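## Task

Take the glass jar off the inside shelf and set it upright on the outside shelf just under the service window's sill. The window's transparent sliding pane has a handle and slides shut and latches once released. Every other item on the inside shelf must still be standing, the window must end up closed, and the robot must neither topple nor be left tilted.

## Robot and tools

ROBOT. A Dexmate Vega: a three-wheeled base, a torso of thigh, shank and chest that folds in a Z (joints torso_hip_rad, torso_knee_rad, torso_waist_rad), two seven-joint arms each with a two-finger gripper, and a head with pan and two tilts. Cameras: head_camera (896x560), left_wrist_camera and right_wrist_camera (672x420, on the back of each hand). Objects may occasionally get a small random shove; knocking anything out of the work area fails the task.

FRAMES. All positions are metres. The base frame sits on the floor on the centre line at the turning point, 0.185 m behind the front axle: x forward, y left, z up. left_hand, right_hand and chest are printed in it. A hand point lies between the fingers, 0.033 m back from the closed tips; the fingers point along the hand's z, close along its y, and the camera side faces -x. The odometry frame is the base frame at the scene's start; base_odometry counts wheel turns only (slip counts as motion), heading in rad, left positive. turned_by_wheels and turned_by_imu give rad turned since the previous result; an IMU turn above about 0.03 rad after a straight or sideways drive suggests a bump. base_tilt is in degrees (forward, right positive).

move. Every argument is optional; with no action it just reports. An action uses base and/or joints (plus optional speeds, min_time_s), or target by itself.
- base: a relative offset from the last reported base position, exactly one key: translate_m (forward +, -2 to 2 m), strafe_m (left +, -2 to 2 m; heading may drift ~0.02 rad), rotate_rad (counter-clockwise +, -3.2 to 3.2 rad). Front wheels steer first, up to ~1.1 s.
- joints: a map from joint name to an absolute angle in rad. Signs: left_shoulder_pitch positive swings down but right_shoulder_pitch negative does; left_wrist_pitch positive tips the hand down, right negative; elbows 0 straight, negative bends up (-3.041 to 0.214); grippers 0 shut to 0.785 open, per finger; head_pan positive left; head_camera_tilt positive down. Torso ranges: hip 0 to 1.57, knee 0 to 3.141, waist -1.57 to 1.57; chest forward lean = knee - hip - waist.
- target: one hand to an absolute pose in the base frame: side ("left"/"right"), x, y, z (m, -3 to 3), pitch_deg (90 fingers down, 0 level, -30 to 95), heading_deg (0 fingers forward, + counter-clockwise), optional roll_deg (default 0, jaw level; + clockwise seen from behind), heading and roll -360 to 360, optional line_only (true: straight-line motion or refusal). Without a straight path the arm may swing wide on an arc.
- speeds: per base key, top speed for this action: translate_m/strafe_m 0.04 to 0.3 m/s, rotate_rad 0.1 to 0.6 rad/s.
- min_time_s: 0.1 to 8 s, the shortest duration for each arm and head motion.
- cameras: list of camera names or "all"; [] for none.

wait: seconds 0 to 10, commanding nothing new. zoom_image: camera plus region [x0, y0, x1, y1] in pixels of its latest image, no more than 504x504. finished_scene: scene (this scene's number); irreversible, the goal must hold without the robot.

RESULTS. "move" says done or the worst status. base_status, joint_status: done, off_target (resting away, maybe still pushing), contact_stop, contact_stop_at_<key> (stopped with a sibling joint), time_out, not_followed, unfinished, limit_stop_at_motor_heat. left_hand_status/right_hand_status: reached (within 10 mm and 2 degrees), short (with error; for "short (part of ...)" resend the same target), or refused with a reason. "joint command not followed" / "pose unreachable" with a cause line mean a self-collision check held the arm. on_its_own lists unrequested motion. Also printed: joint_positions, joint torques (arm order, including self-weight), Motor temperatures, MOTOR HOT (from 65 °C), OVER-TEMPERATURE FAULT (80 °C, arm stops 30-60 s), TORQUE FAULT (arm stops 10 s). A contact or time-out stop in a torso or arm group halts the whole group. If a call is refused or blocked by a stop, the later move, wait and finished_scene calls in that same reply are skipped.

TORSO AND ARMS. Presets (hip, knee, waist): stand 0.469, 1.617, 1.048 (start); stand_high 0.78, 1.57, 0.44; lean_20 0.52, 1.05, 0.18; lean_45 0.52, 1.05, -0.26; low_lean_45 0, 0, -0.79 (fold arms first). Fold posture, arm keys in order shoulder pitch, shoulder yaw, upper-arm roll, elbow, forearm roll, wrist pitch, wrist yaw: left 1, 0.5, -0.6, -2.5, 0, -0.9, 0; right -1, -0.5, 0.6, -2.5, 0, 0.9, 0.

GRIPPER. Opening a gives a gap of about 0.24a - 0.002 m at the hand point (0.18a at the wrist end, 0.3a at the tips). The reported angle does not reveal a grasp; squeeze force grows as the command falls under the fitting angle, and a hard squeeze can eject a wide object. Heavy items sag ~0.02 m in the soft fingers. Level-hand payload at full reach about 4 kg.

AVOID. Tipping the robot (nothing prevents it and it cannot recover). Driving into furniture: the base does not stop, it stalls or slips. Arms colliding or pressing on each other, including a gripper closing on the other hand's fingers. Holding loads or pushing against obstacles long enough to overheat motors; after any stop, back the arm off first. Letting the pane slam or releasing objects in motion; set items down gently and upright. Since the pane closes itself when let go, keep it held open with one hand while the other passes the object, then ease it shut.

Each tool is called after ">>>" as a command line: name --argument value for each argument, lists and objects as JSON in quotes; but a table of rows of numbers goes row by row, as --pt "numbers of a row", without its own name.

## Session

>>> move --joints '{"head_camera_tilt_rad":0.4}' --cameras '["all"]'

>>> zoom_image --camera "head_camera" --region '[200, 60, 700, 440]'

Scene clock: 0.93 s.
Joint torques (N m): left_arm=[5.85 0.65 0.02 -2.54 -0.04 -3.64 0.08] | right_arm=[-2.62 -1.2 1.1 -3.22 0.04 3.06 -0.19]
Motor temperatures (°C): left_arm=[33 30 33 31 35 34 36] | right_arm=[30 31 30 30 39 39 34]
move: done
base_odometry: x=+0.000 y=+0.000 heading=+0.000
turned_by_wheels: +0.000
turned_by_imu: +0.000
base_tilt: forward=-0.5 right=-0.7
base_status: not commanded
joint_positions: torso_hip_rad=+0.469 torso_knee_rad=+1.617 torso_waist_rad=+1.048 left_shoulder_pitch_rad=+2.203 left_shoulder_yaw_rad=-0.017 left_upper_arm_roll_rad=+0.020 left_elbow_rad=-1.117 left_forearm_roll_rad=+0.011 left_wrist_pitch_rad=-0.503 left_wrist_yaw_rad=-0.011 left_gripper_rad=+0.005 right_shoulder_pitch_rad=-2.186 right_shoulder_yaw_rad=+0.008 right_upper_arm_roll_rad=+0.014 right_elbow_rad=-1.091 right_forearm_roll_rad=+0.006 right_wrist_pitch_rad=+0.486 right_wrist_yaw_rad=+0.010 right_gripper_rad=+0.005 head_pan_rad=+0.000 head_tilt_rad=+0.000 head_camera_tilt_rad=+0.399
joint_status: all done
chest: x=-0.0111 y=+0.0000 z=+1.4155 quat_wxyz=(+0.999, +0.000, +0.050, +0.000) (m; base frame)
left_hand: x=+0.2057 y=+0.2028 z=+0.6134 quat_wxyz=(+0.429, +0.004, +0.903, -0.018) pitch_deg=+39.1 heading_deg=-2.6 roll_deg=-2.1 back=up (m; base frame)
right_hand: x=+0.2011 y=-0.2330 z=+0.6013 quat_wxyz=(+0.417, +0.007, +0.909, +0.000) pitch_deg=+40.7 heading_deg=-0.5 roll_deg=+0.5 back=up (m; base frame)
pictures: head_camera, left_wrist_camera, right_wrist_camera

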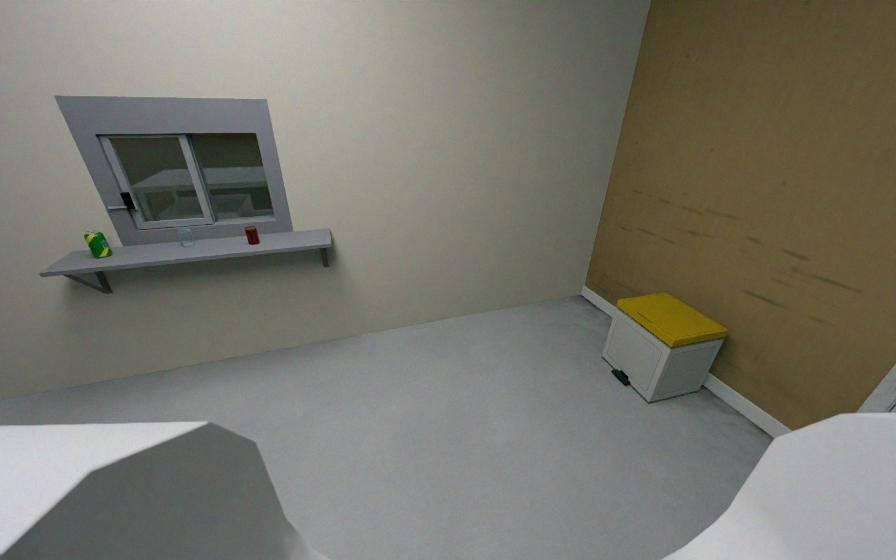

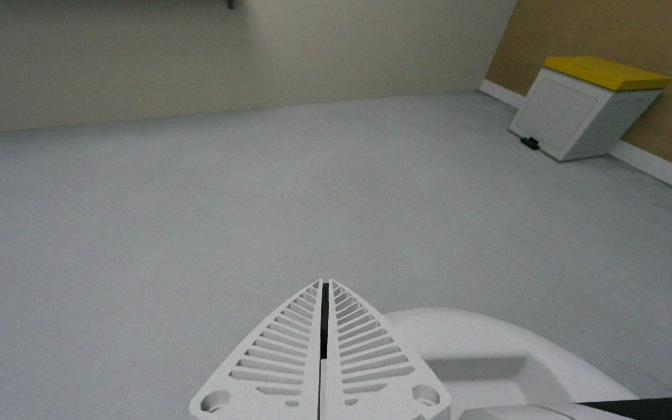

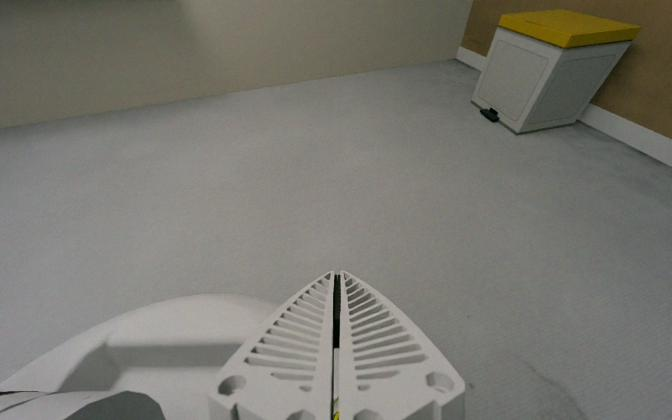

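Scaled by 1.008 from the camera's 896x560 image, which has a finer 960x600 frame.

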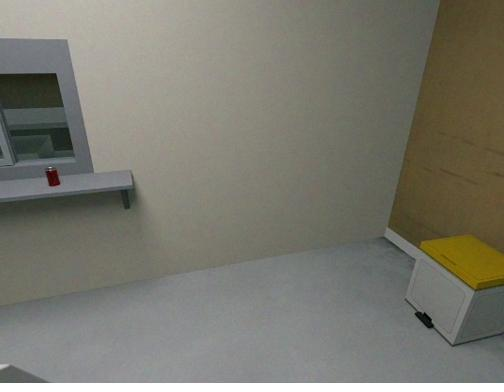

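>>> move --base '{"rotate_rad":0.278}' --joints '{"torso_waist_rad":0.75,"torso_hip_rad":0.469,"torso_knee_rad":1.617}' --cameras '[]'

>>> move --base '{"strafe_m":0.8}' --cameras '["head_camera"]'

>>> zoom_image --camera "head_camera" --region '[200, 20, 700, 300]'

Scene clock: 5.60 s.
Joint torques (N m): left_arm=[13.94 0.62 -0.24 -1.56 -0.13 -3.17 -0.13] | right_arm=[-9.75 -0.8 1.04 -1.74 0 2.61 -0.01]
Motor temperatures (°C): left_arm=[33 30 33 31 35 34 36] | right_arm=[30 31 30 30 39 39 34]
move: done
base_odometry: x=+0.000 y=+0.000 heading=+0.278
turned_by_wheels: +0.278
turned_by_imu: +0.267
base_tilt: forward=-0.2 right=-0.6
base_status: done
joint_positions: torso_hip_rad=+0.469 torso_knee_rad=+1.617 torso_waist_rad=+0.750 left_shoulder_pitch_rad=+2.203 left_shoulder_yaw_rad=-0.017 left_upper_arm_roll_rad=+0.020 left_elbow_rad=-1.117 left_forearm_roll_rad=+0.011 left_wrist_pitch_rad=-0.503 left_wrist_yaw_rad=-0.011 left_gripper_rad=+0.005 right_shoulder_pitch_rad=-2.186 right_shoulder_yaw_rad=+0.008 right_upper_arm_roll_rad=+0.014 right_elbow_rad=-1.091 right_forearm_roll_rad=+0.006 right_wrist_pitch_rad=+0.486 right_wrist_yaw_rad=+0.010 right_gripper_rad=+0.005 head_pan_rad=+0.000 head_tilt_rad=+0.000 head_camera_tilt_rad=+0.399
joint_status: all done
chest: x=+0.1212 y=+0.0000 z=+1.3999 quat_wxyz=(+0.980, +0.000, +0.198, +0.000) (m; base frame)
left_hand: x=+0.0932 y=+0.2028 z=+0.5695 quat_wxyz=(+0.291, +0.001, +0.957, -0.018) pitch_deg=+56.1 heading_deg=-3.6 roll_deg=-3.5 back=up (m; base frame)
right_hand: x=+0.0852 y=-0.2330 z=+0.5593 quat_wxyz=(+0.278, +0.007, +0.961, -0.001) pitch_deg=+57.7 heading_deg=-0.7 roll_deg=+0.2 back=up (m; base frame)
pictures: none
No camera images: "cameras" was empty.

Scene clock: 10.70 s.
Joint torques (N m): left_arm=[13.71 -0.81 -0.42 -1.74 -0.12 -2.33 0.1] | right_arm=[-9.28 -1.65 1.25 -1.64 0.03 2.76 -0.1]
Motor temperatures (°C): left_arm=[33 30 33 31 35 34 36] | right_arm=[30 31 30 30 39 39 34]
move: done
base_odometry: x=-0.223 y=+0.768 heading=+0.279
turned_by_wheels: +0.001
turned_by_imu: +0.003
base_tilt: forward=-0.4 right=-0.8
base_status: done
joint_positions: torso_hip_rad=+0.469 torso_knee_rad=+1.617 torso_waist_rad=+0.750 left_shoulder_pitch_rad=+2.203 left_shoulder_yaw_rad=-0.017 left_upper_arm_roll_rad=+0.020 left_elbow_rad=-1.117 left_forearm_roll_rad=+0.011 left_wrist_pitch_rad=-0.503 left_wrist_yaw_rad=-0.011 left_gripper_rad=+0.005 right_shoulder_pitch_rad=-2.186 right_shoulder_yaw_rad=+0.008 right_upper_arm_roll_rad=+0.014 right_elbow_rad=-1.091 right_forearm_roll_rad=+0.006 right_wrist_pitch_rad=+0.486 right_wrist_yaw_rad=+0.010 right_gripper_rad=+0.005 head_pan_rad=+0.000 head_tilt_rad=+0.000 head_camera_tilt_rad=+0.399
joint_status: not commanded
chest: x=+0.1213 y=+0.0000 z=+1.3999 quat_wxyz=(+0.980, +0.000, +0.198, +0.000) (m; base frame)
left_hand: x=+0.0932 y=+0.2028 z=+0.5695 quat_wxyz=(+0.291, +0.001, +0.957, -0.018) pitch_deg=+56.1 heading_deg=-3.6 roll_deg=-3.5 back=up (m; base frame)
right_hand: x=+0.0852 y=-0.2330 z=+0.5593 quat_wxyz=(+0.278, +0.007, +0.961, -0.001) pitch_deg=+57.7 heading_deg=-0.7 roll_deg=+0.2 back=up (m; base frame)
pictures: head_camera

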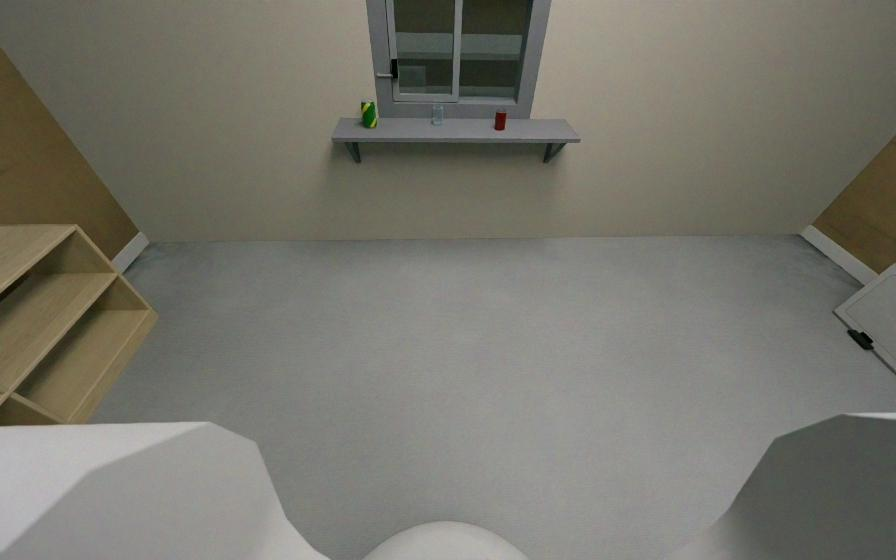

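Scaled by 1.008 from the camera's 896x560 image, which has a finer 960x600 frame.

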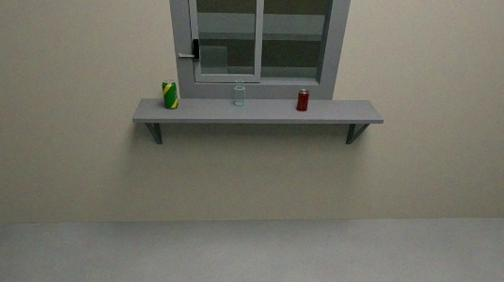

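>>> move --target '{"side":"left","x":0.42,"y":0.40,"z":1.08,"pitch_deg":35,"heading_deg":-12,"roll_deg":0}' --cameras '[]'

>>> move --target '{"side":"right","x":0.42,"y":-0.28,"z":1.07,"pitch_deg":0,"heading_deg":15,"roll_deg":0}' --cameras '["head_camera"]'

Scene clock: 12.20 s.
Joint torques (N m): left_arm=[13.36 0.35 -0.21 -1.49 -0.09 -3.05 -0.01] | right_arm=[-9.93 -1.66 1.03 -2.01 0 2.83 -0.03]
Motor temperatures (°C): left_arm=[33 30 33 31 35 34 36] | right_arm=[30 31 30 30 39 39 34]
move: refused
base_odometry: x=-0.223 y=+0.768 heading=+0.279
turned_by_wheels: +0.000
turned_by_imu: +0.000
base_tilt: forward=-0.3 right=-0.4
base_status: not commanded
joint_positions: torso_hip_rad=+0.469 torso_knee_rad=+1.617 torso_waist_rad=+0.750 left_shoulder_pitch_rad=+2.203 left_shoulder_yaw_rad=-0.017 left_upper_arm_roll_rad=+0.020 left_elbow_rad=-1.117 left_forearm_roll_rad=+0.011 left_wrist_pitch_rad=-0.503 left_wrist_yaw_rad=-0.011 left_gripper_rad=+0.005 right_shoulder_pitch_rad=-2.186 right_shoulder_yaw_rad=+0.008 right_upper_arm_roll_rad=+0.014 right_elbow_rad=-1.091 right_forearm_roll_rad=+0.006 right_wrist_pitch_rad=+0.486 right_wrist_yaw_rad=+0.010 right_gripper_rad=+0.005 head_pan_rad=+0.000 head_tilt_rad=+0.000 head_camera_tilt_rad=+0.399
joint_status: not commanded
chest: x=+0.1213 y=+0.0000 z=+1.3999 quat_wxyz=(+0.980, +0.000, +0.198, +0.000) (m; base frame)
left_hand: x=+0.0932 y=+0.2028 z=+0.5695 quat_wxyz=(+0.291, +0.001, +0.957, -0.018) pitch_deg=+56.1 heading_deg=-3.6 roll_deg=-3.5 back=up (m; base frame)
left_hand_status: refused: the arm stands too near the robot already: the left finger within 0.3 cm of the torso (limit 2.0). Nothing moved. Move it clear with "joints".
right_hand: x=+0.0852 y=-0.2330 z=+0.5593 quat_wxyz=(+0.278, +0.007, +0.961, -0.001) pitch_deg=+57.7 heading_deg=-0.7 roll_deg=+0.2 back=up (m; base frame)
pictures: none
No camera images: "cameras" was empty.

not run: a stop came earlier in this reply.

>>> move --joints '{"left_shoulder_pitch_rad":1.8,"left_shoulder_yaw_rad":0.45,"left_elbow_rad":-1.6,"left_upper_arm_roll_rad":-0.2,"right_shoulder_pitch_rad":-1.8,"right_shoulder_yaw_rad":-0.45,"right_elbow_rad":-1.6,"right_upper_arm_roll_rad":0.2,"left_wrist_pitch_rad":0,"right_wrist_pitch_rad":0}' --base '{"strafe_m":0.03}' --cameras '["head_camera"]'

>>> move --target '{"side":"left","x":0.42,"y":0.38,"z":1.08,"pitch_deg":35,"heading_deg":-12,"roll_deg":0}' --cameras '[]'

>>> move --target '{"side":"right","x":0.42,"y":-0.28,"z":1.07,"pitch_deg":0,"heading_deg":15,"roll_deg":0}' --cameras '["head_camera"]'

Scene clock: 17.20 s.
Joint torques (N m): left_arm=[-9.87 7.98 -8.53 -7.14 -0.19 -2.67 0.98] | right_arm=[11.85 -7.85 15.05 -7.59 0.14 2.7 -0.68]
Motor temperatures (°C): left_arm=[33 30 33 31 35 34 36] | right_arm=[30 31 30 30 39 39 34]
move: done
base_odometry: x=-0.231 y=+0.797 heading=+0.279
turned_by_wheels: +0.000
turned_by_imu: +0.000
base_tilt: forward=-0.2 right=-0.5
base_status: done
joint_positions: torso_hip_rad=+0.469 torso_knee_rad=+1.617 torso_waist_rad=+0.750 left_shoulder_pitch_rad=+1.804 left_shoulder_yaw_rad=+0.446 left_upper_arm_roll_rad=-0.197 left_elbow_rad=-1.595 left_forearm_roll_rad=+0.011 left_wrist_pitch_rad=-0.004 left_wrist_yaw_rad=-0.011 left_gripper_rad=+0.005 right_shoulder_pitch_rad=-1.804 right_shoulder_yaw_rad=-0.446 right_upper_arm_roll_rad=+0.198 right_elbow_rad=-1.595 right_forearm_roll_rad=+0.006 right_wrist_pitch_rad=+0.004 right_wrist_yaw_rad=+0.010 right_gripper_rad=+0.005 head_pan_rad=+0.000 head_tilt_rad=+0.000 head_camera_tilt_rad=+0.399
joint_status: all done
chest: x=+0.1213 y=+0.0000 z=+1.3999 quat_wxyz=(+0.980, +0.000, +0.198, +0.000) (m; base frame)
left_hand: x=+0.5641 y=+0.4861 z=+0.7678 quat_wxyz=(+0.469, +0.162, +0.849, +0.181) pitch_deg=+29.6 heading_deg=+10.3 roll_deg=+31.9 back=up (m; base frame)
right_hand: x=+0.5639 y=-0.4866 z=+0.7679 quat_wxyz=(+0.471, -0.155, +0.850, -0.177) pitch_deg=+29.6 heading_deg=-10.3 roll_deg=-31.0 back=up (m; base frame)
pictures: head_camera

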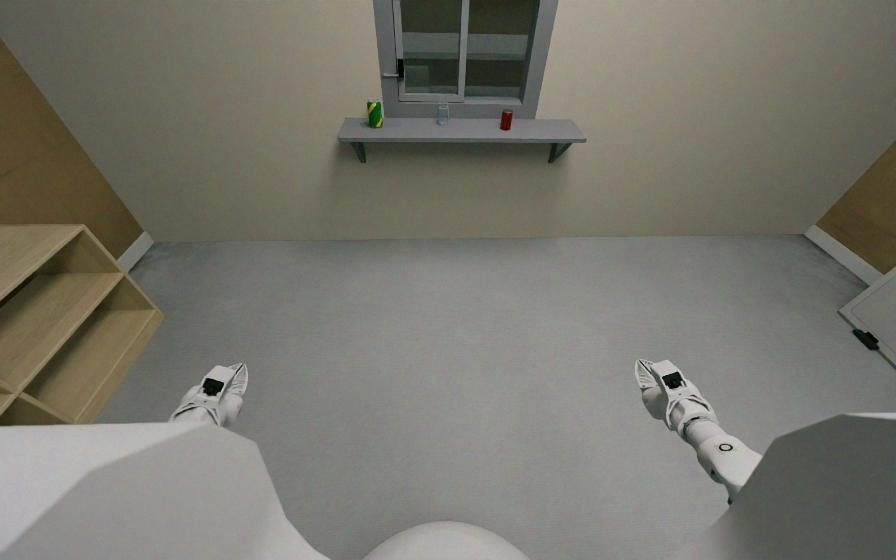

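Scene clock: 23.10 s.
Joint torques (N m): left_arm=[12.67 0.41 -9.14 -4.61 -0.8 -3 -0.01] | right_arm=[11.29 -8.27 15.26 -8.25 0.1 2.68 -0.64]
Motor temperatures (°C): left_arm=[33 30 33 32 35 34 36] | right_arm=[30 31 30 30 39 39 34]
move: done
base_odometry: x=-0.231 y=+0.797 heading=+0.279
turned_by_wheels: +0.000
turned_by_imu: +0.000
base_tilt: forward=-0.5 right=-0.5
base_status: not commanded
joint_positions: torso_hip_rad=+0.469 torso_knee_rad=+1.617 torso_waist_rad=+0.750 left_shoulder_pitch_rad=+2.535 left_shoulder_yaw_rad=+0.188 left_upper_arm_roll_rad=-1.169 left_elbow_rad=-2.744 left_forearm_roll_rad=-0.892 left_wrist_pitch_rad=+0.611 left_wrist_yaw_rad=-0.478 left_gripper_rad=+0.005 right_shoulder_pitch_rad=-1.800 right_shoulder_yaw_rad=-0.450 right_upper_arm_roll_rad=+0.199 right_elbow_rad=-1.600 right_forearm_roll_rad=+0.006 right_wrist_pitch_rad=+0.000 right_wrist_yaw_rad=+0.010 right_gripper_rad=+0.005 head_pan_rad=+0.000 head_tilt_rad=+0.000 head_camera_tilt_rad=+0.399
joint_status: not commanded
chest: x=+0.1213 y=+0.0000 z=+1.3999 quat_wxyz=(+0.980, +0.000, +0.198, +0.000) (m; base frame)
left_hand: x=+0.4206 y=+0.3808 z=+1.0789 quat_wxyz=(+0.459, +0.093, +0.882, -0.047) pitch_deg=+35.0 heading_deg=-11.9 roll_deg=+0.1 back=up (m; base frame)
left_hand_status: reached (straight line, planned for 4.5 s): 1 mm and 0.1 deg off.
right_hand: x=+0.5679 y=-0.4882 z=+0.7720 quat_wxyz=(+0.472, -0.156, +0.849, -0.179) pitch_deg=+29.3 heading_deg=-10.4 roll_deg=-31.2 back=up (m; base frame)
pictures: none
No camera images: "cameras" was empty.

Scene clock: 27.37 s.
Joint torques (N m): left_arm=[12.2 -0.51 -8.86 -3.65 -0.93 -3.39 -0.06] | right_arm=[-14.16 1.2 -0.08 -6.52 0.67 4.28 0.14]
Motor temperatures (°C): left_arm=[33 30 33 32 35 34 36] | right_arm=[30 31 30 30 39 39 34]
move: done
base_odometry: x=-0.231 y=+0.797 heading=+0.279
turned_by_wheels: +0.000
turned_by_imu: +0.000
base_tilt: forward=-0.6 right=-0.6
base_status: not commanded
joint_positions: torso_hip_rad=+0.469 torso_knee_rad=+1.617 torso_waist_rad=+0.750 left_shoulder_pitch_rad=+2.536 left_shoulder_yaw_rad=+0.187 left_upper_arm_roll_rad=-1.174 left_elbow_rad=-2.747 left_forearm_roll_rad=-0.897 left_wrist_pitch_rad=+0.613 left_wrist_yaw_rad=-0.480 left_gripper_rad=+0.005 right_shoulder_pitch_rad=-2.503 right_shoulder_yaw_rad=-0.268 right_upper_arm_roll_rad=+0.302 right_elbow_rad=-2.141 right_forearm_roll_rad=+0.468 right_wrist_pitch_rad=+0.692 right_wrist_yaw_rad=+0.386 right_gripper_rad=+0.005 head_pan_rad=+0.000 head_tilt_rad=+0.000 head_camera_tilt_rad=+0.399
joint_status: not commanded
chest: x=+0.1213 y=+0.0000 z=+1.3999 quat_wxyz=(+0.980, +0.000, +0.198, +0.000) (m; base frame)
left_hand: x=+0.4199 y=+0.3800 z=+1.0799 quat_wxyz=(+0.459, +0.093, +0.882, -0.048) pitch_deg=+35.0 heading_deg=-12.0 roll_deg=+0.0 back=up (m; base frame)
right_hand: x=+0.4210 y=-0.2810 z=+1.0677 quat_wxyz=(+0.700, -0.093, +0.702, +0.091) pitch_deg=+0.2 heading_deg=+14.9 roll_deg=-0.1 back=up (m; base frame)
right_hand_status: reached (straight line, planned for 2.8 s): 3 mm and 0.3 deg off.
pictures: head_camera

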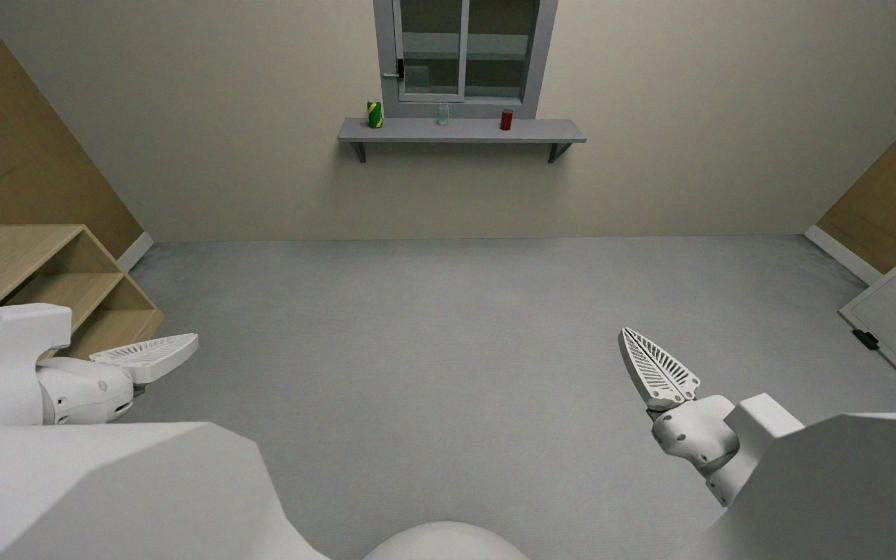

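>>> move --base '{"translate_m":1.0}' --cameras '["head_camera"]'

>>> zoom_image --camera "head_camera" --region '[220, 60, 680, 340]'

Scene clock: 33.30 s.
Joint torques (N m): left_arm=[11.67 -0.56 -9.11 -4.89 -0.84 -3.51 -0.1] | right_arm=[-14.75 -0.04 -0.41 -8.61 0.75 4.5 0.12]
Motor temperatures (°C): left_arm=[33 30 34 32 35 34 36] | right_arm=[30 31 30 30 39 39 34]
move: done
base_odometry: x=+0.729 y=+1.076 heading=+0.279
turned_by_wheels: -0.001
turned_by_imu: +0.001
base_tilt: forward=-0.5 right=-0.5
base_status: done
joint_positions: torso_hip_rad=+0.469 torso_knee_rad=+1.617 torso_waist_rad=+0.750 left_shoulder_pitch_rad=+2.536 left_shoulder_yaw_rad=+0.187 left_upper_arm_roll_rad=-1.174 left_elbow_rad=-2.747 left_forearm_roll_rad=-0.897 left_wrist_pitch_rad=+0.613 left_wrist_yaw_rad=-0.480 left_gripper_rad=+0.005 right_shoulder_pitch_rad=-2.506 right_shoulder_yaw_rad=-0.267 right_upper_arm_roll_rad=+0.302 right_elbow_rad=-2.143 right_forearm_roll_rad=+0.470 right_wrist_pitch_rad=+0.697 right_wrist_yaw_rad=+0.389 right_gripper_rad=+0.005 head_pan_rad=+0.000 head_tilt_rad=+0.000 head_camera_tilt_rad=+0.399
joint_status: not commanded
chest: x=+0.1215 y=+0.0000 z=+1.3999 quat_wxyz=(+0.980, +0.000, +0.198, +0.000) (m; base frame)
left_hand: x=+0.4200 y=+0.3800 z=+1.0798 quat_wxyz=(+0.459, +0.093, +0.882, -0.048) pitch_deg=+35.0 heading_deg=-12.0 roll_deg=+0.0 back=up (m; base frame)
right_hand: x=+0.4202 y=-0.2802 z=+1.0697 quat_wxyz=(+0.701, -0.092, +0.701, +0.092) pitch_deg=+0.0 heading_deg=+15.0 roll_deg=+0.0 back=up (m; base frame)
pictures: head_camera

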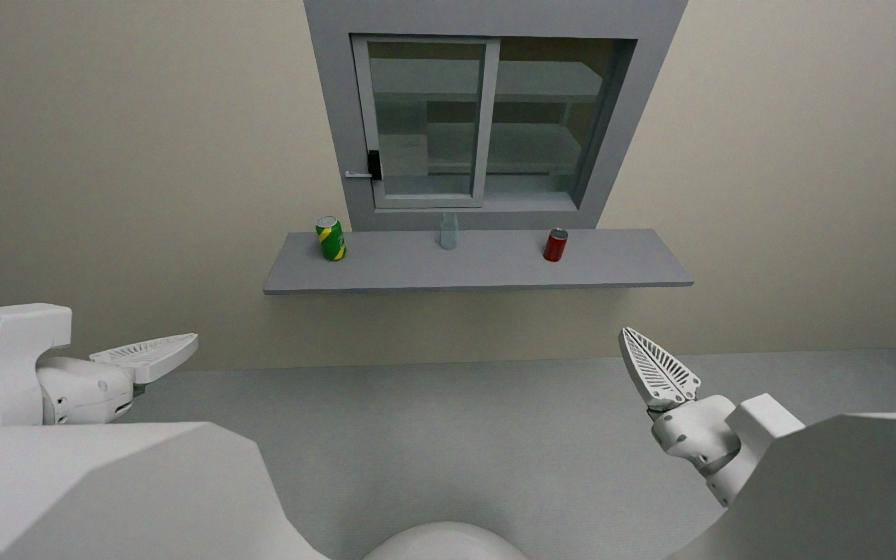

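Scaled by 1.096 from the camera's 896x560 image, which has a finer 960x600 frame.

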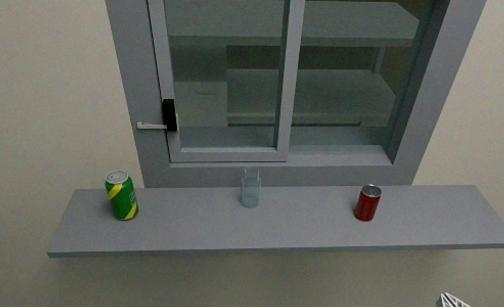

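>>> move --base '{"rotate_rad":-0.026}' --cameras '[]'

>>> move --base '{"translate_m":0.345}' --speeds '{"translate_m":0.15}' --cameras '["head_camera"]'

>>> zoom_image --camera "head_camera" --region '[180, 60, 680, 420]'

Scene clock: 36.07 s.
Joint torques (N m): left_arm=[12.3 0.25 -9.07 -4.3 -0.74 -3.77 0.05] | right_arm=[-15.18 -0.31 0.17 -7.16 0.72 3.62 0.05]
Motor temperatures (°C): left_arm=[33 30 34 32 35 34 36] | right_arm=[30 31 30 30 39 39 34]
move: done
base_odometry: x=+0.729 y=+1.076 heading=+0.253
turned_by_wheels: -0.026
turned_by_imu: -0.027
base_tilt: forward=-0.3 right=-0.8
base_status: done
joint_positions: torso_hip_rad=+0.469 torso_knee_rad=+1.617 torso_waist_rad=+0.750 left_shoulder_pitch_rad=+2.536 left_shoulder_yaw_rad=+0.187 left_upper_arm_roll_rad=-1.174 left_elbow_rad=-2.747 left_forearm_roll_rad=-0.897 left_wrist_pitch_rad=+0.613 left_wrist_yaw_rad=-0.480 left_gripper_rad=+0.005 right_shoulder_pitch_rad=-2.506 right_shoulder_yaw_rad=-0.267 right_upper_arm_roll_rad=+0.302 right_elbow_rad=-2.143 right_forearm_roll_rad=+0.471 right_wrist_pitch_rad=+0.697 right_wrist_yaw_rad=+0.389 right_gripper_rad=+0.005 head_pan_rad=+0.000 head_tilt_rad=+0.000 head_camera_tilt_rad=+0.399
joint_status: not commanded
chest: x=+0.1215 y=+0.0000 z=+1.3999 quat_wxyz=(+0.980, +0.000, +0.198, +0.000) (m; base frame)
left_hand: x=+0.4200 y=+0.3800 z=+1.0798 quat_wxyz=(+0.459, +0.093, +0.882, -0.048) pitch_deg=+35.0 heading_deg=-12.0 roll_deg=+0.0 back=up (m; base frame)
right_hand: x=+0.4202 y=-0.2802 z=+1.0697 quat_wxyz=(+0.701, -0.092, +0.701, +0.092) pitch_deg=+0.0 heading_deg=+15.0 roll_deg=+0.0 back=up (m; base frame)
pictures: none
No camera images: "cameras" was empty.

Scene clock: 39.90 s.
Joint torques (N m): left_arm=[10.5 0.47 -8.83 -4.63 -0.85 -3.37 -0.06] | right_arm=[-14.08 -1.3 0.3 -7.47 0.77 4.63 -0.02]
Motor temperatures (°C): left_arm=[33 30 34 32 35 34 36] | right_arm=[30 31 30 30 39 39 34]
move: done
base_odometry: x=+1.063 y=+1.163 heading=+0.252
turned_by_wheels: -0.001
turned_by_imu: +0.002
base_tilt: forward=-0.3 right=-0.6
base_status: done
joint_positions: torso_hip_rad=+0.469 torso_knee_rad=+1.617 torso_waist_rad=+0.750 left_shoulder_pitch_rad=+2.536 left_shoulder_yaw_rad=+0.187 left_upper_arm_roll_rad=-1.174 left_elbow_rad=-2.747 left_forearm_roll_rad=-0.897 left_wrist_pitch_rad=+0.613 left_wrist_yaw_rad=-0.480 left_gripper_rad=+0.005 right_shoulder_pitch_rad=-2.506 right_shoulder_yaw_rad=-0.267 right_upper_arm_roll_rad=+0.302 right_elbow_rad=-2.143 right_forearm_roll_rad=+0.471 right_wrist_pitch_rad=+0.697 right_wrist_yaw_rad=+0.389 right_gripper_rad=+0.005 head_pan_rad=+0.000 head_tilt_rad=+0.000 head_camera_tilt_rad=+0.399
joint_status: not commanded
chest: x=+0.1214 y=+0.0000 z=+1.3999 quat_wxyz=(+0.980, +0.000, +0.198, +0.000) (m; base frame)
left_hand: x=+0.4200 y=+0.3800 z=+1.0798 quat_wxyz=(+0.459, +0.093, +0.882, -0.048) pitch_deg=+35.0 heading_deg=-12.0 roll_deg=+0.0 back=up (m; base frame)
right_hand: x=+0.4201 y=-0.2802 z=+1.0697 quat_wxyz=(+0.701, -0.092, +0.701, +0.092) pitch_deg=+0.0 heading_deg=+15.0 roll_deg=+0.0 back=up (m; base frame)
pictures: head_camera

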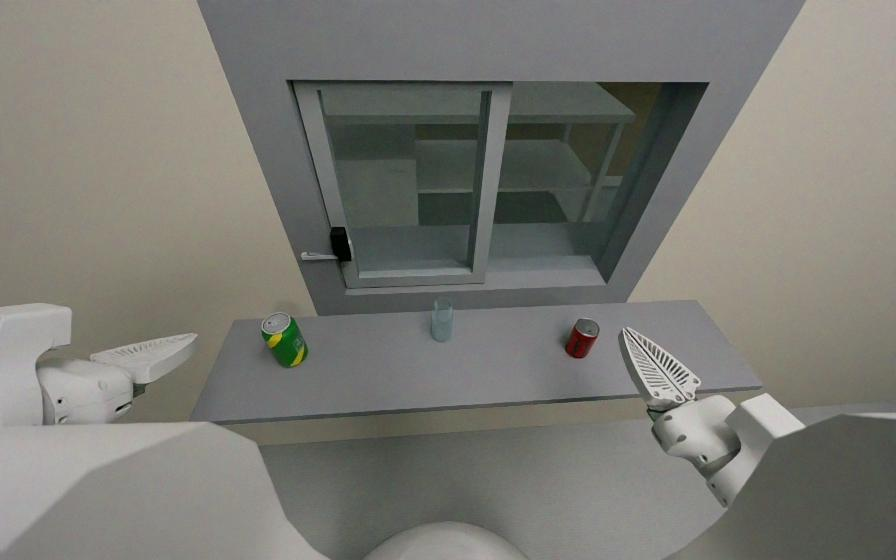

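Scaled by 1.008 from the camera's 896x560 image, which has a finer 960x600 frame.

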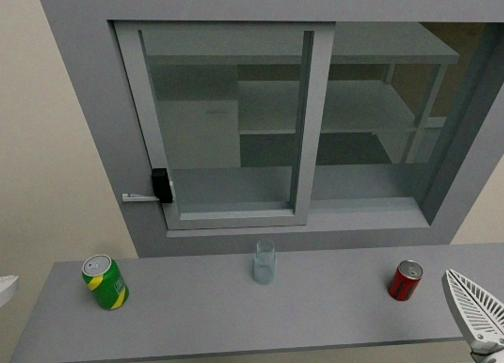

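>>> move --base '{"rotate_rad":0.05}' --cameras '[]'

>>> move --base '{"strafe_m":-0.025}' --cameras '["head_camera"]'

>>> zoom_image --camera "head_camera" --region '[180, 60, 680, 420]'

Scene clock: 42.20 s.
Joint torques (N m): left_arm=[11.09 -0.01 -9.1 -4.85 -0.7 -3.52 -0.11] | right_arm=[-13.74 -0.6 0.47 -7.2 0.7 4.23 -0.01]
Motor temperatures (°C): left_arm=[33 30 34 32 35 34 36] | right_arm=[30 31 30 30 39 39 34]
move: done
base_odometry: x=+1.063 y=+1.164 heading=+0.302
turned_by_wheels: +0.050
turned_by_imu: +0.046
base_tilt: forward=-0.1 right=-0.6
base_status: done
joint_positions: torso_hip_rad=+0.469 torso_knee_rad=+1.617 torso_waist_rad=+0.750 left_shoulder_pitch_rad=+2.536 left_shoulder_yaw_rad=+0.187 left_upper_arm_roll_rad=-1.174 left_elbow_rad=-2.747 left_forearm_roll_rad=-0.897 left_wrist_pitch_rad=+0.613 left_wrist_yaw_rad=-0.480 left_gripper_rad=+0.005 right_shoulder_pitch_rad=-2.506 right_shoulder_yaw_rad=-0.267 right_upper_arm_roll_rad=+0.302 right_elbow_rad=-2.143 right_forearm_roll_rad=+0.471 right_wrist_pitch_rad=+0.697 right_wrist_yaw_rad=+0.389 right_gripper_rad=+0.005 head_pan_rad=+0.000 head_tilt_rad=+0.000 head_camera_tilt_rad=+0.399
joint_status: not commanded
chest: x=+0.1214 y=+0.0000 z=+1.3999 quat_wxyz=(+0.980, +0.000, +0.198, +0.000) (m; base frame)
left_hand: x=+0.4200 y=+0.3800 z=+1.0798 quat_wxyz=(+0.459, +0.093, +0.882, -0.048) pitch_deg=+35.0 heading_deg=-12.0 roll_deg=+0.0 back=up (m; base frame)
right_hand: x=+0.4201 y=-0.2802 z=+1.0697 quat_wxyz=(+0.701, -0.092, +0.701, +0.092) pitch_deg=+0.0 heading_deg=+15.0 roll_deg=+0.0 back=up (m; base frame)
pictures: none
No camera images: "cameras" was empty.

Scene clock: 43.63 s.
Joint torques (N m): left_arm=[11.27 0.11 -9.04 -4.15 -0.73 -3.58 0.05] | right_arm=[-13.11 -0.18 0.93 -8.5 0.57 4.1 -0.07]
Motor temperatures (°C): left_arm=[33 30 34 32 35 34 36] | right_arm=[30 31 30 30 39 39 34]
move: done
base_odometry: x=+1.070 y=+1.140 heading=+0.302
turned_by_wheels: +0.000
turned_by_imu: -0.002
base_tilt: forward=-0.4 right=-0.5
base_status: done
joint_positions: torso_hip_rad=+0.469 torso_knee_rad=+1.617 torso_waist_rad=+0.750 left_shoulder_pitch_rad=+2.536 left_shoulder_yaw_rad=+0.187 left_upper_arm_roll_rad=-1.174 left_elbow_rad=-2.747 left_forearm_roll_rad=-0.897 left_wrist_pitch_rad=+0.613 left_wrist_yaw_rad=-0.480 left_gripper_rad=+0.005 right_shoulder_pitch_rad=-2.506 right_shoulder_yaw_rad=-0.267 right_upper_arm_roll_rad=+0.302 right_elbow_rad=-2.143 right_forearm_roll_rad=+0.471 right_wrist_pitch_rad=+0.697 right_wrist_yaw_rad=+0.389 right_gripper_rad=+0.005 head_pan_rad=+0.000 head_tilt_rad=+0.000 head_camera_tilt_rad=+0.399
joint_status: not commanded
chest: x=+0.1214 y=+0.0000 z=+1.3999 quat_wxyz=(+0.980, +0.000, +0.198, +0.000) (m; base frame)
left_hand: x=+0.4200 y=+0.3800 z=+1.0798 quat_wxyz=(+0.459, +0.093, +0.882, -0.048) pitch_deg=+35.0 heading_deg=-12.0 roll_deg=+0.0 back=up (m; base frame)
right_hand: x=+0.4201 y=-0.2801 z=+1.0697 quat_wxyz=(+0.701, -0.092, +0.701, +0.092) pitch_deg=+0.0 heading_deg=+15.0 roll_deg=+0.0 back=up (m; base frame)
pictures: head_camera

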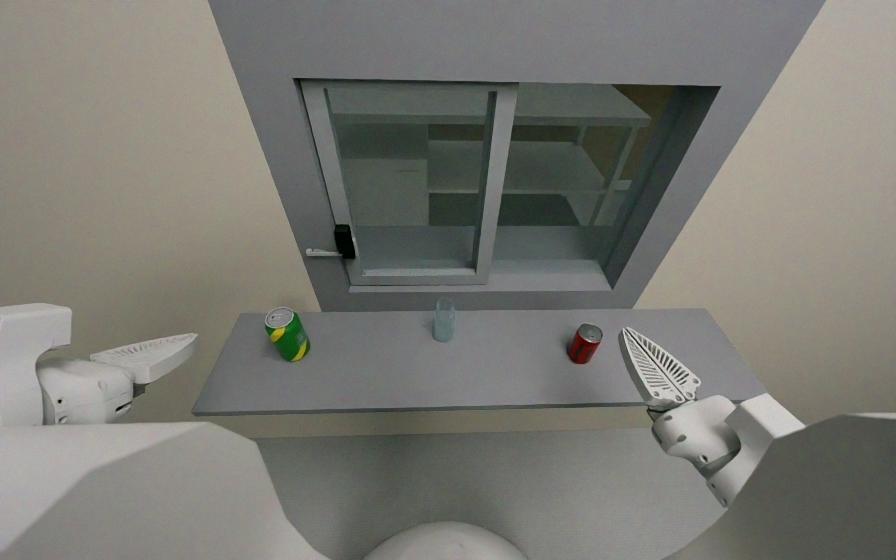

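Scaled by 1.008 from the camera's 896x560 image, which has a finer 960x600 frame.

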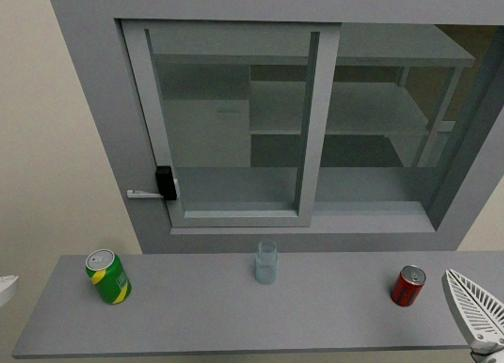

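>>> move --joints '{"left_gripper_rad":0.45}' --cameras '[]'

>>> move --target '{"side":"left","x":0.525,"y":0.055,"z":0.955,"pitch_deg":35,"heading_deg":-25,"roll_deg":0}' --cameras '["head_camera","left_wrist_camera"]'

Scene clock: 45.47 s.
Joint torques (N m): left_arm=[11.46 0.4 -8.58 -4.01 -0.76 -3.37 -0.04] | right_arm=[-13.67 0.42 0.28 -6.96 0.62 3.68 0.17]
Motor temperatures (°C): left_arm=[33 30 34 32 35 34 36] | right_arm=[30 31 30 30 39 39 34]
move: done
base_odometry: x=+1.070 y=+1.140 heading=+0.302
turned_by_wheels: +0.000
turned_by_imu: +0.000
base_tilt: forward=-0.4 right=-0.5
base_status: not commanded
joint_positions: torso_hip_rad=+0.469 torso_knee_rad=+1.617 torso_waist_rad=+0.750 left_shoulder_pitch_rad=+2.536 left_shoulder_yaw_rad=+0.187 left_upper_arm_roll_rad=-1.174 left_elbow_rad=-2.747 left_forearm_roll_rad=-0.897 left_wrist_pitch_rad=+0.613 left_wrist_yaw_rad=-0.480 left_gripper_rad=+0.450 right_shoulder_pitch_rad=-2.506 right_shoulder_yaw_rad=-0.267 right_upper_arm_roll_rad=+0.302 right_elbow_rad=-2.143 right_forearm_roll_rad=+0.471 right_wrist_pitch_rad=+0.697 right_wrist_yaw_rad=+0.389 right_gripper_rad=+0.005 head_pan_rad=+0.000 head_tilt_rad=+0.000 head_camera_tilt_rad=+0.399
joint_status: all done
chest: x=+0.1214 y=+0.0000 z=+1.3999 quat_wxyz=(+0.980, +0.000, +0.198, +0.000) (m; base frame)
left_hand: x=+0.4200 y=+0.3800 z=+1.0798 quat_wxyz=(+0.459, +0.093, +0.882, -0.048) pitch_deg=+35.0 heading_deg=-12.0 roll_deg=+0.0 back=up (m; base frame)
right_hand: x=+0.4201 y=-0.2801 z=+1.0697 quat_wxyz=(+0.701, -0.092, +0.701, +0.092) pitch_deg=+0.0 heading_deg=+15.0 roll_deg=+0.0 back=up (m; base frame)
pictures: none
No camera images: "cameras" was empty.

Scene clock: 51.60 s.
Joint torques (N m): left_arm=[-9.6 2.28 -0.02 -6.91 0.2 -3.29 0.3] | right_arm=[-14.28 -0.86 0.96 -6.91 0.6 3.58 0.07]
Motor temperatures (°C): left_arm=[33 30 34 32 35 34 36] | right_arm=[30 31 30 31 39 39 34]
move: done
base_odometry: x=+1.070 y=+1.140 heading=+0.302
turned_by_wheels: +0.000
turned_by_imu: +0.000
base_tilt: forward=-0.2 right=-0.5
base_status: not commanded
joint_positions: torso_hip_rad=+0.469 torso_knee_rad=+1.617 torso_waist_rad=+0.750 left_shoulder_pitch_rad=+1.800 left_shoulder_yaw_rad=+0.494 left_upper_arm_roll_rad=+0.225 left_elbow_rad=-2.695 left_forearm_roll_rad=-0.414 left_wrist_pitch_rad=+0.968 left_wrist_yaw_rad=+0.243 left_gripper_rad=+0.450 right_shoulder_pitch_rad=-2.506 right_shoulder_yaw_rad=-0.267 right_upper_arm_roll_rad=+0.302 right_elbow_rad=-2.143 right_forearm_roll_rad=+0.471 right_wrist_pitch_rad=+0.697 right_wrist_yaw_rad=+0.389 right_gripper_rad=+0.005 head_pan_rad=+0.000 head_tilt_rad=+0.000 head_camera_tilt_rad=+0.399
joint_status: not commanded
chest: x=+0.1214 y=+0.0000 z=+1.3999 quat_wxyz=(+0.980, +0.000, +0.198, +0.000) (m; base frame)
left_hand: x=+0.5250 y=+0.0561 z=+0.9548 quat_wxyz=(+0.451, +0.191, +0.866, -0.100) pitch_deg=+35.0 heading_deg=-25.0 roll_deg=-0.1 back=up (m; base frame)
left_hand_status: reached (checked arc [the straight line was blocked; over the whole arc the hand travels 0.38 m to end 0.36 m from its start, up to 0.04 m off the straight line; left_upper_arm_roll_rad turns most, 1.40 rad; on the way or at its end the hand turns up to 13 deg from its attitude at the start], planned for 4.7 s): 1 mm and 0.1 deg off.
right_hand: x=+0.4201 y=-0.2801 z=+1.0697 quat_wxyz=(+0.701, -0.092, +0.701, +0.092) pitch_deg=+0.0 heading_deg=+15.0 roll_deg=+0.0 back=up (m; base frame)
pictures: head_camera, left_wrist_camera

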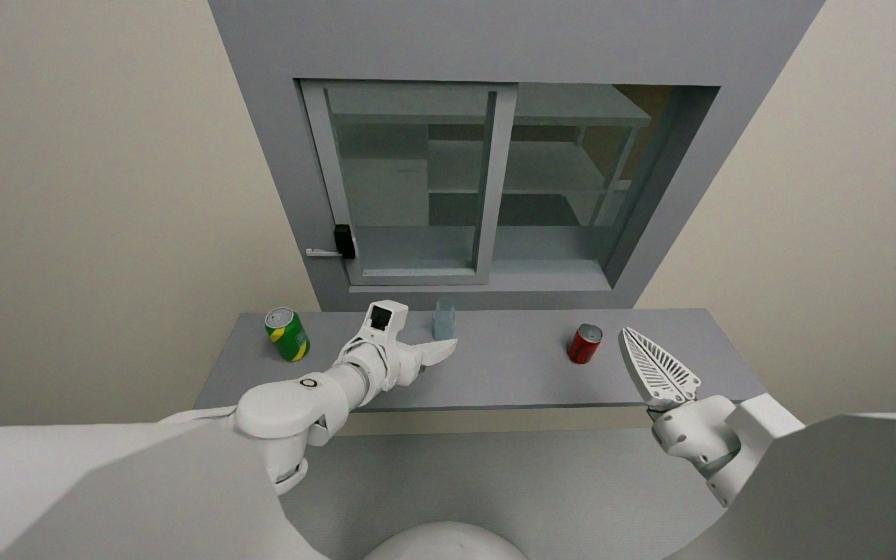

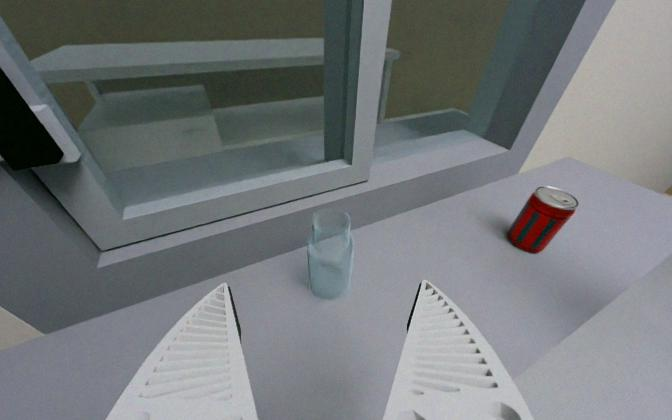

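>>> zoom_image --camera "left_wrist_camera" --region '[260, 190, 400, 310]'

>>> zoom_image --camera "head_camera" --region '[400, 280, 490, 360]'

Scaled by 3.600 from the camera's 672x420 image, which has a finer 960x600 frame.

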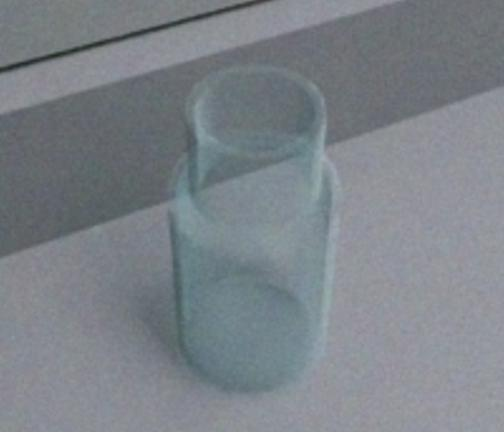

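Scaled by 5.600 from the camera's 896x560 image, which has a finer 960x600 frame.

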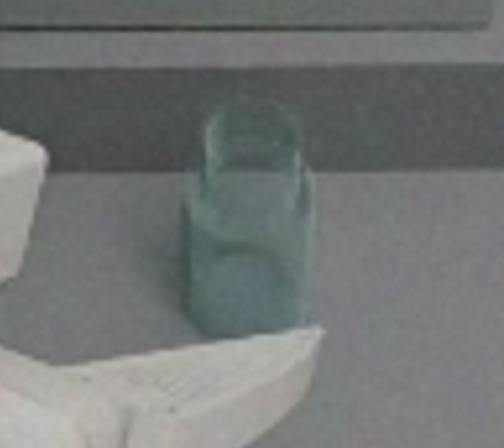

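>>> move --target '{"side":"left","x":0.626,"y":0.008,"z":0.906,"pitch_deg":33,"heading_deg":-25,"roll_deg":0,"line_only":true}' --cameras '["head_camera","left_wrist_camera"]'

>>> zoom_image --camera "head_camera" --region '[360, 250, 520, 370]'

Scene clock: 56.83 s.
Joint torques (N m): left_arm=[-17.98 -2.85 -0.28 -7.74 0.22 -3.95 -0.08] | right_arm=[-13.39 0.13 0.55 -6.85 0.58 3.75 0.2]
Motor temperatures (°C): left_arm=[33 30 34 32 35 34 36] | right_arm=[30 31 30 31 39 39 34]
move: done
base_odometry: x=+1.070 y=+1.140 heading=+0.302
turned_by_wheels: +0.000
turned_by_imu: +0.000
base_tilt: forward=-0.3 right=-0.6
base_status: not commanded
joint_positions: torso_hip_rad=+0.469 torso_knee_rad=+1.617 torso_waist_rad=+0.750 left_shoulder_pitch_rad=+1.453 left_shoulder_yaw_rad=+0.384 left_upper_arm_roll_rad=+0.426 left_elbow_rad=-2.291 left_forearm_roll_rad=-0.356 left_wrist_pitch_rad=+0.857 left_wrist_yaw_rad=+0.230 left_gripper_rad=+0.450 right_shoulder_pitch_rad=-2.506 right_shoulder_yaw_rad=-0.267 right_upper_arm_roll_rad=+0.302 right_elbow_rad=-2.143 right_forearm_roll_rad=+0.471 right_wrist_pitch_rad=+0.697 right_wrist_yaw_rad=+0.389 right_gripper_rad=+0.005 head_pan_rad=+0.000 head_tilt_rad=+0.000 head_camera_tilt_rad=+0.399
joint_status: not commanded
chest: x=+0.1214 y=+0.0000 z=+1.3999 quat_wxyz=(+0.980, +0.000, +0.198, +0.000) (m; base frame)
left_hand: x=+0.6248 y=+0.0088 z=+0.9060 quat_wxyz=(+0.465, +0.190, +0.858, -0.103) pitch_deg=+33.1 heading_deg=-25.0 roll_deg=+0.0 back=up (m; base frame)
left_hand_status: reached (straight line, planned for 1.6 s): 1 mm and 0.1 deg off.
right_hand: x=+0.4201 y=-0.2801 z=+1.0697 quat_wxyz=(+0.701, -0.092, +0.701, +0.092) pitch_deg=+0.0 heading_deg=+15.0 roll_deg=+0.0 back=up (m; base frame)
pictures: head_camera, left_wrist_camera

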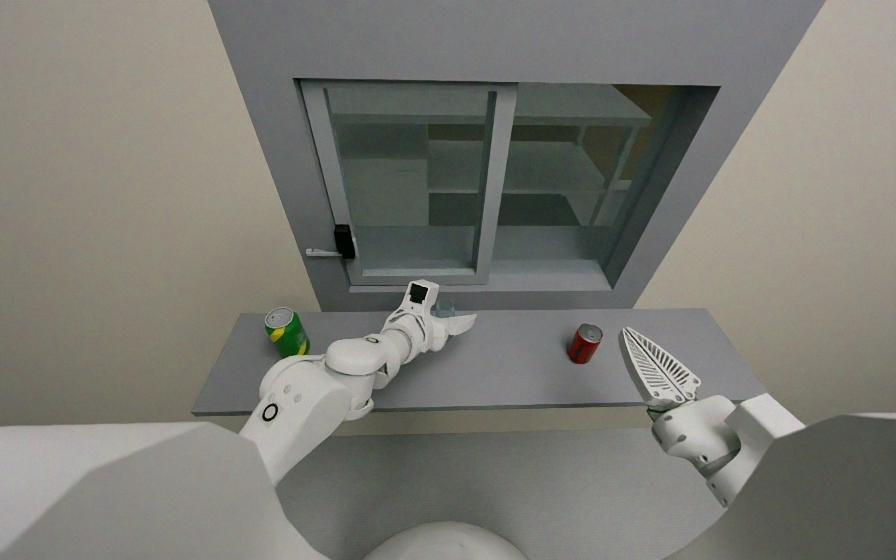

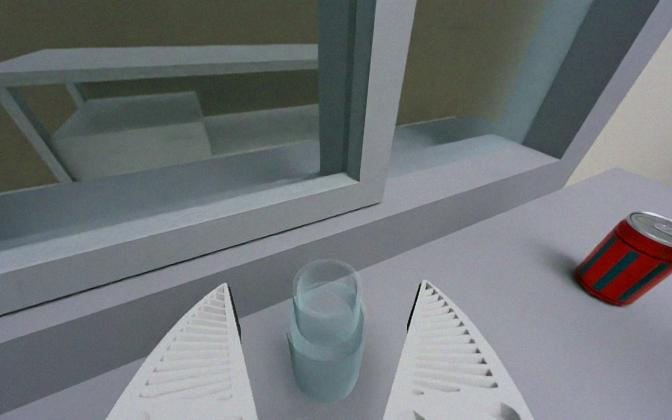

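Scaled by 3.150 from the camera's 896x560 image, which has a finer 960x600 frame.

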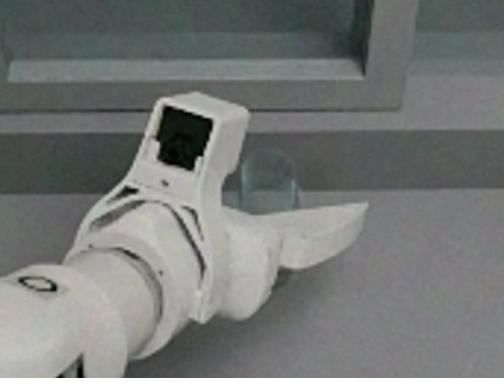

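>>> move --joints '{"left_gripper_rad": 0.15}' --cameras '["head_camera","left_wrist_camera"]'

Scene clock: 58.97 s.
Joint torques (N m): left_arm=[-16.86 -2.82 -0.1 -8.02 0.32 -4.26 0.08] | right_arm=[-14.27 -0.7 0.46 -6.67 0.65 4.28 0.06]
Motor temperatures (°C): left_arm=[33 30 34 32 35 34 36] | right_arm=[30 31 30 31 39 39 34]
move: done
base_odometry: x=+1.070 y=+1.140 heading=+0.302
turned_by_wheels: +0.000
turned_by_imu: +0.000
base_tilt: forward=-0.2 right=-0.5
base_status: not commanded
joint_positions: torso_hip_rad=+0.469 torso_knee_rad=+1.617 torso_waist_rad=+0.750 left_shoulder_pitch_rad=+1.450 left_shoulder_yaw_rad=+0.383 left_upper_arm_roll_rad=+0.428 left_elbow_rad=-2.286 left_forearm_roll_rad=-0.355 left_wrist_pitch_rad=+0.856 left_wrist_yaw_rad=+0.230 left_gripper_rad=+0.150 right_shoulder_pitch_rad=-2.506 right_shoulder_yaw_rad=-0.267 right_upper_arm_roll_rad=+0.302 right_elbow_rad=-2.143 right_forearm_roll_rad=+0.471 right_wrist_pitch_rad=+0.697 right_wrist_yaw_rad=+0.389 right_gripper_rad=+0.005 head_pan_rad=+0.000 head_tilt_rad=+0.000 head_camera_tilt_rad=+0.399
joint_status: all done
chest: x=+0.1214 y=+0.0000 z=+1.3999 quat_wxyz=(+0.980, +0.000, +0.198, +0.000) (m; base frame)
left_hand: x=+0.6258 y=+0.0082 z=+0.9056 quat_wxyz=(+0.465, +0.190, +0.858, -0.103) pitch_deg=+33.1 heading_deg=-25.0 roll_deg=+0.0 back=up (m; base frame)
right_hand: x=+0.4201 y=-0.2801 z=+1.0697 quat_wxyz=(+0.701, -0.092, +0.701, +0.092) pitch_deg=+0.0 heading_deg=+15.0 roll_deg=+0.0 back=up (m; base frame)
pictures: head_camera, left_wrist_camera

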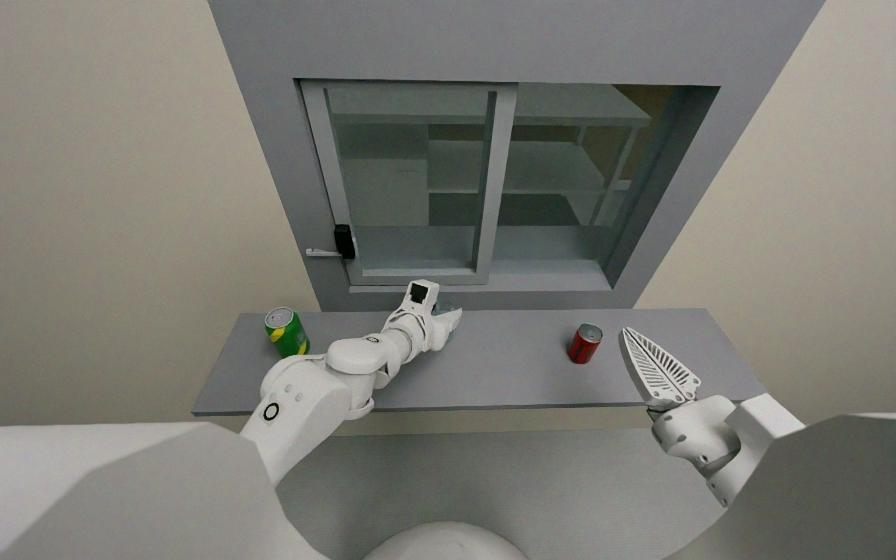

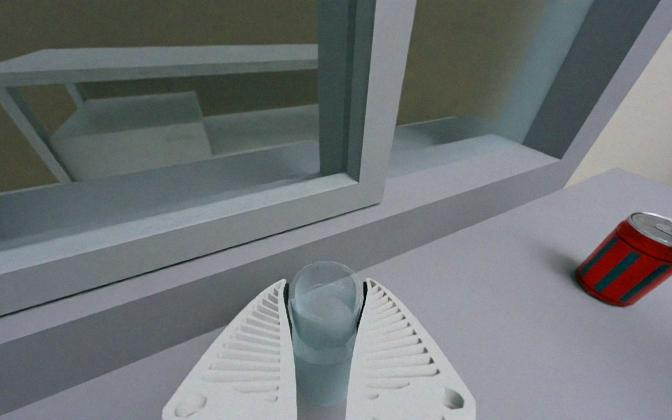

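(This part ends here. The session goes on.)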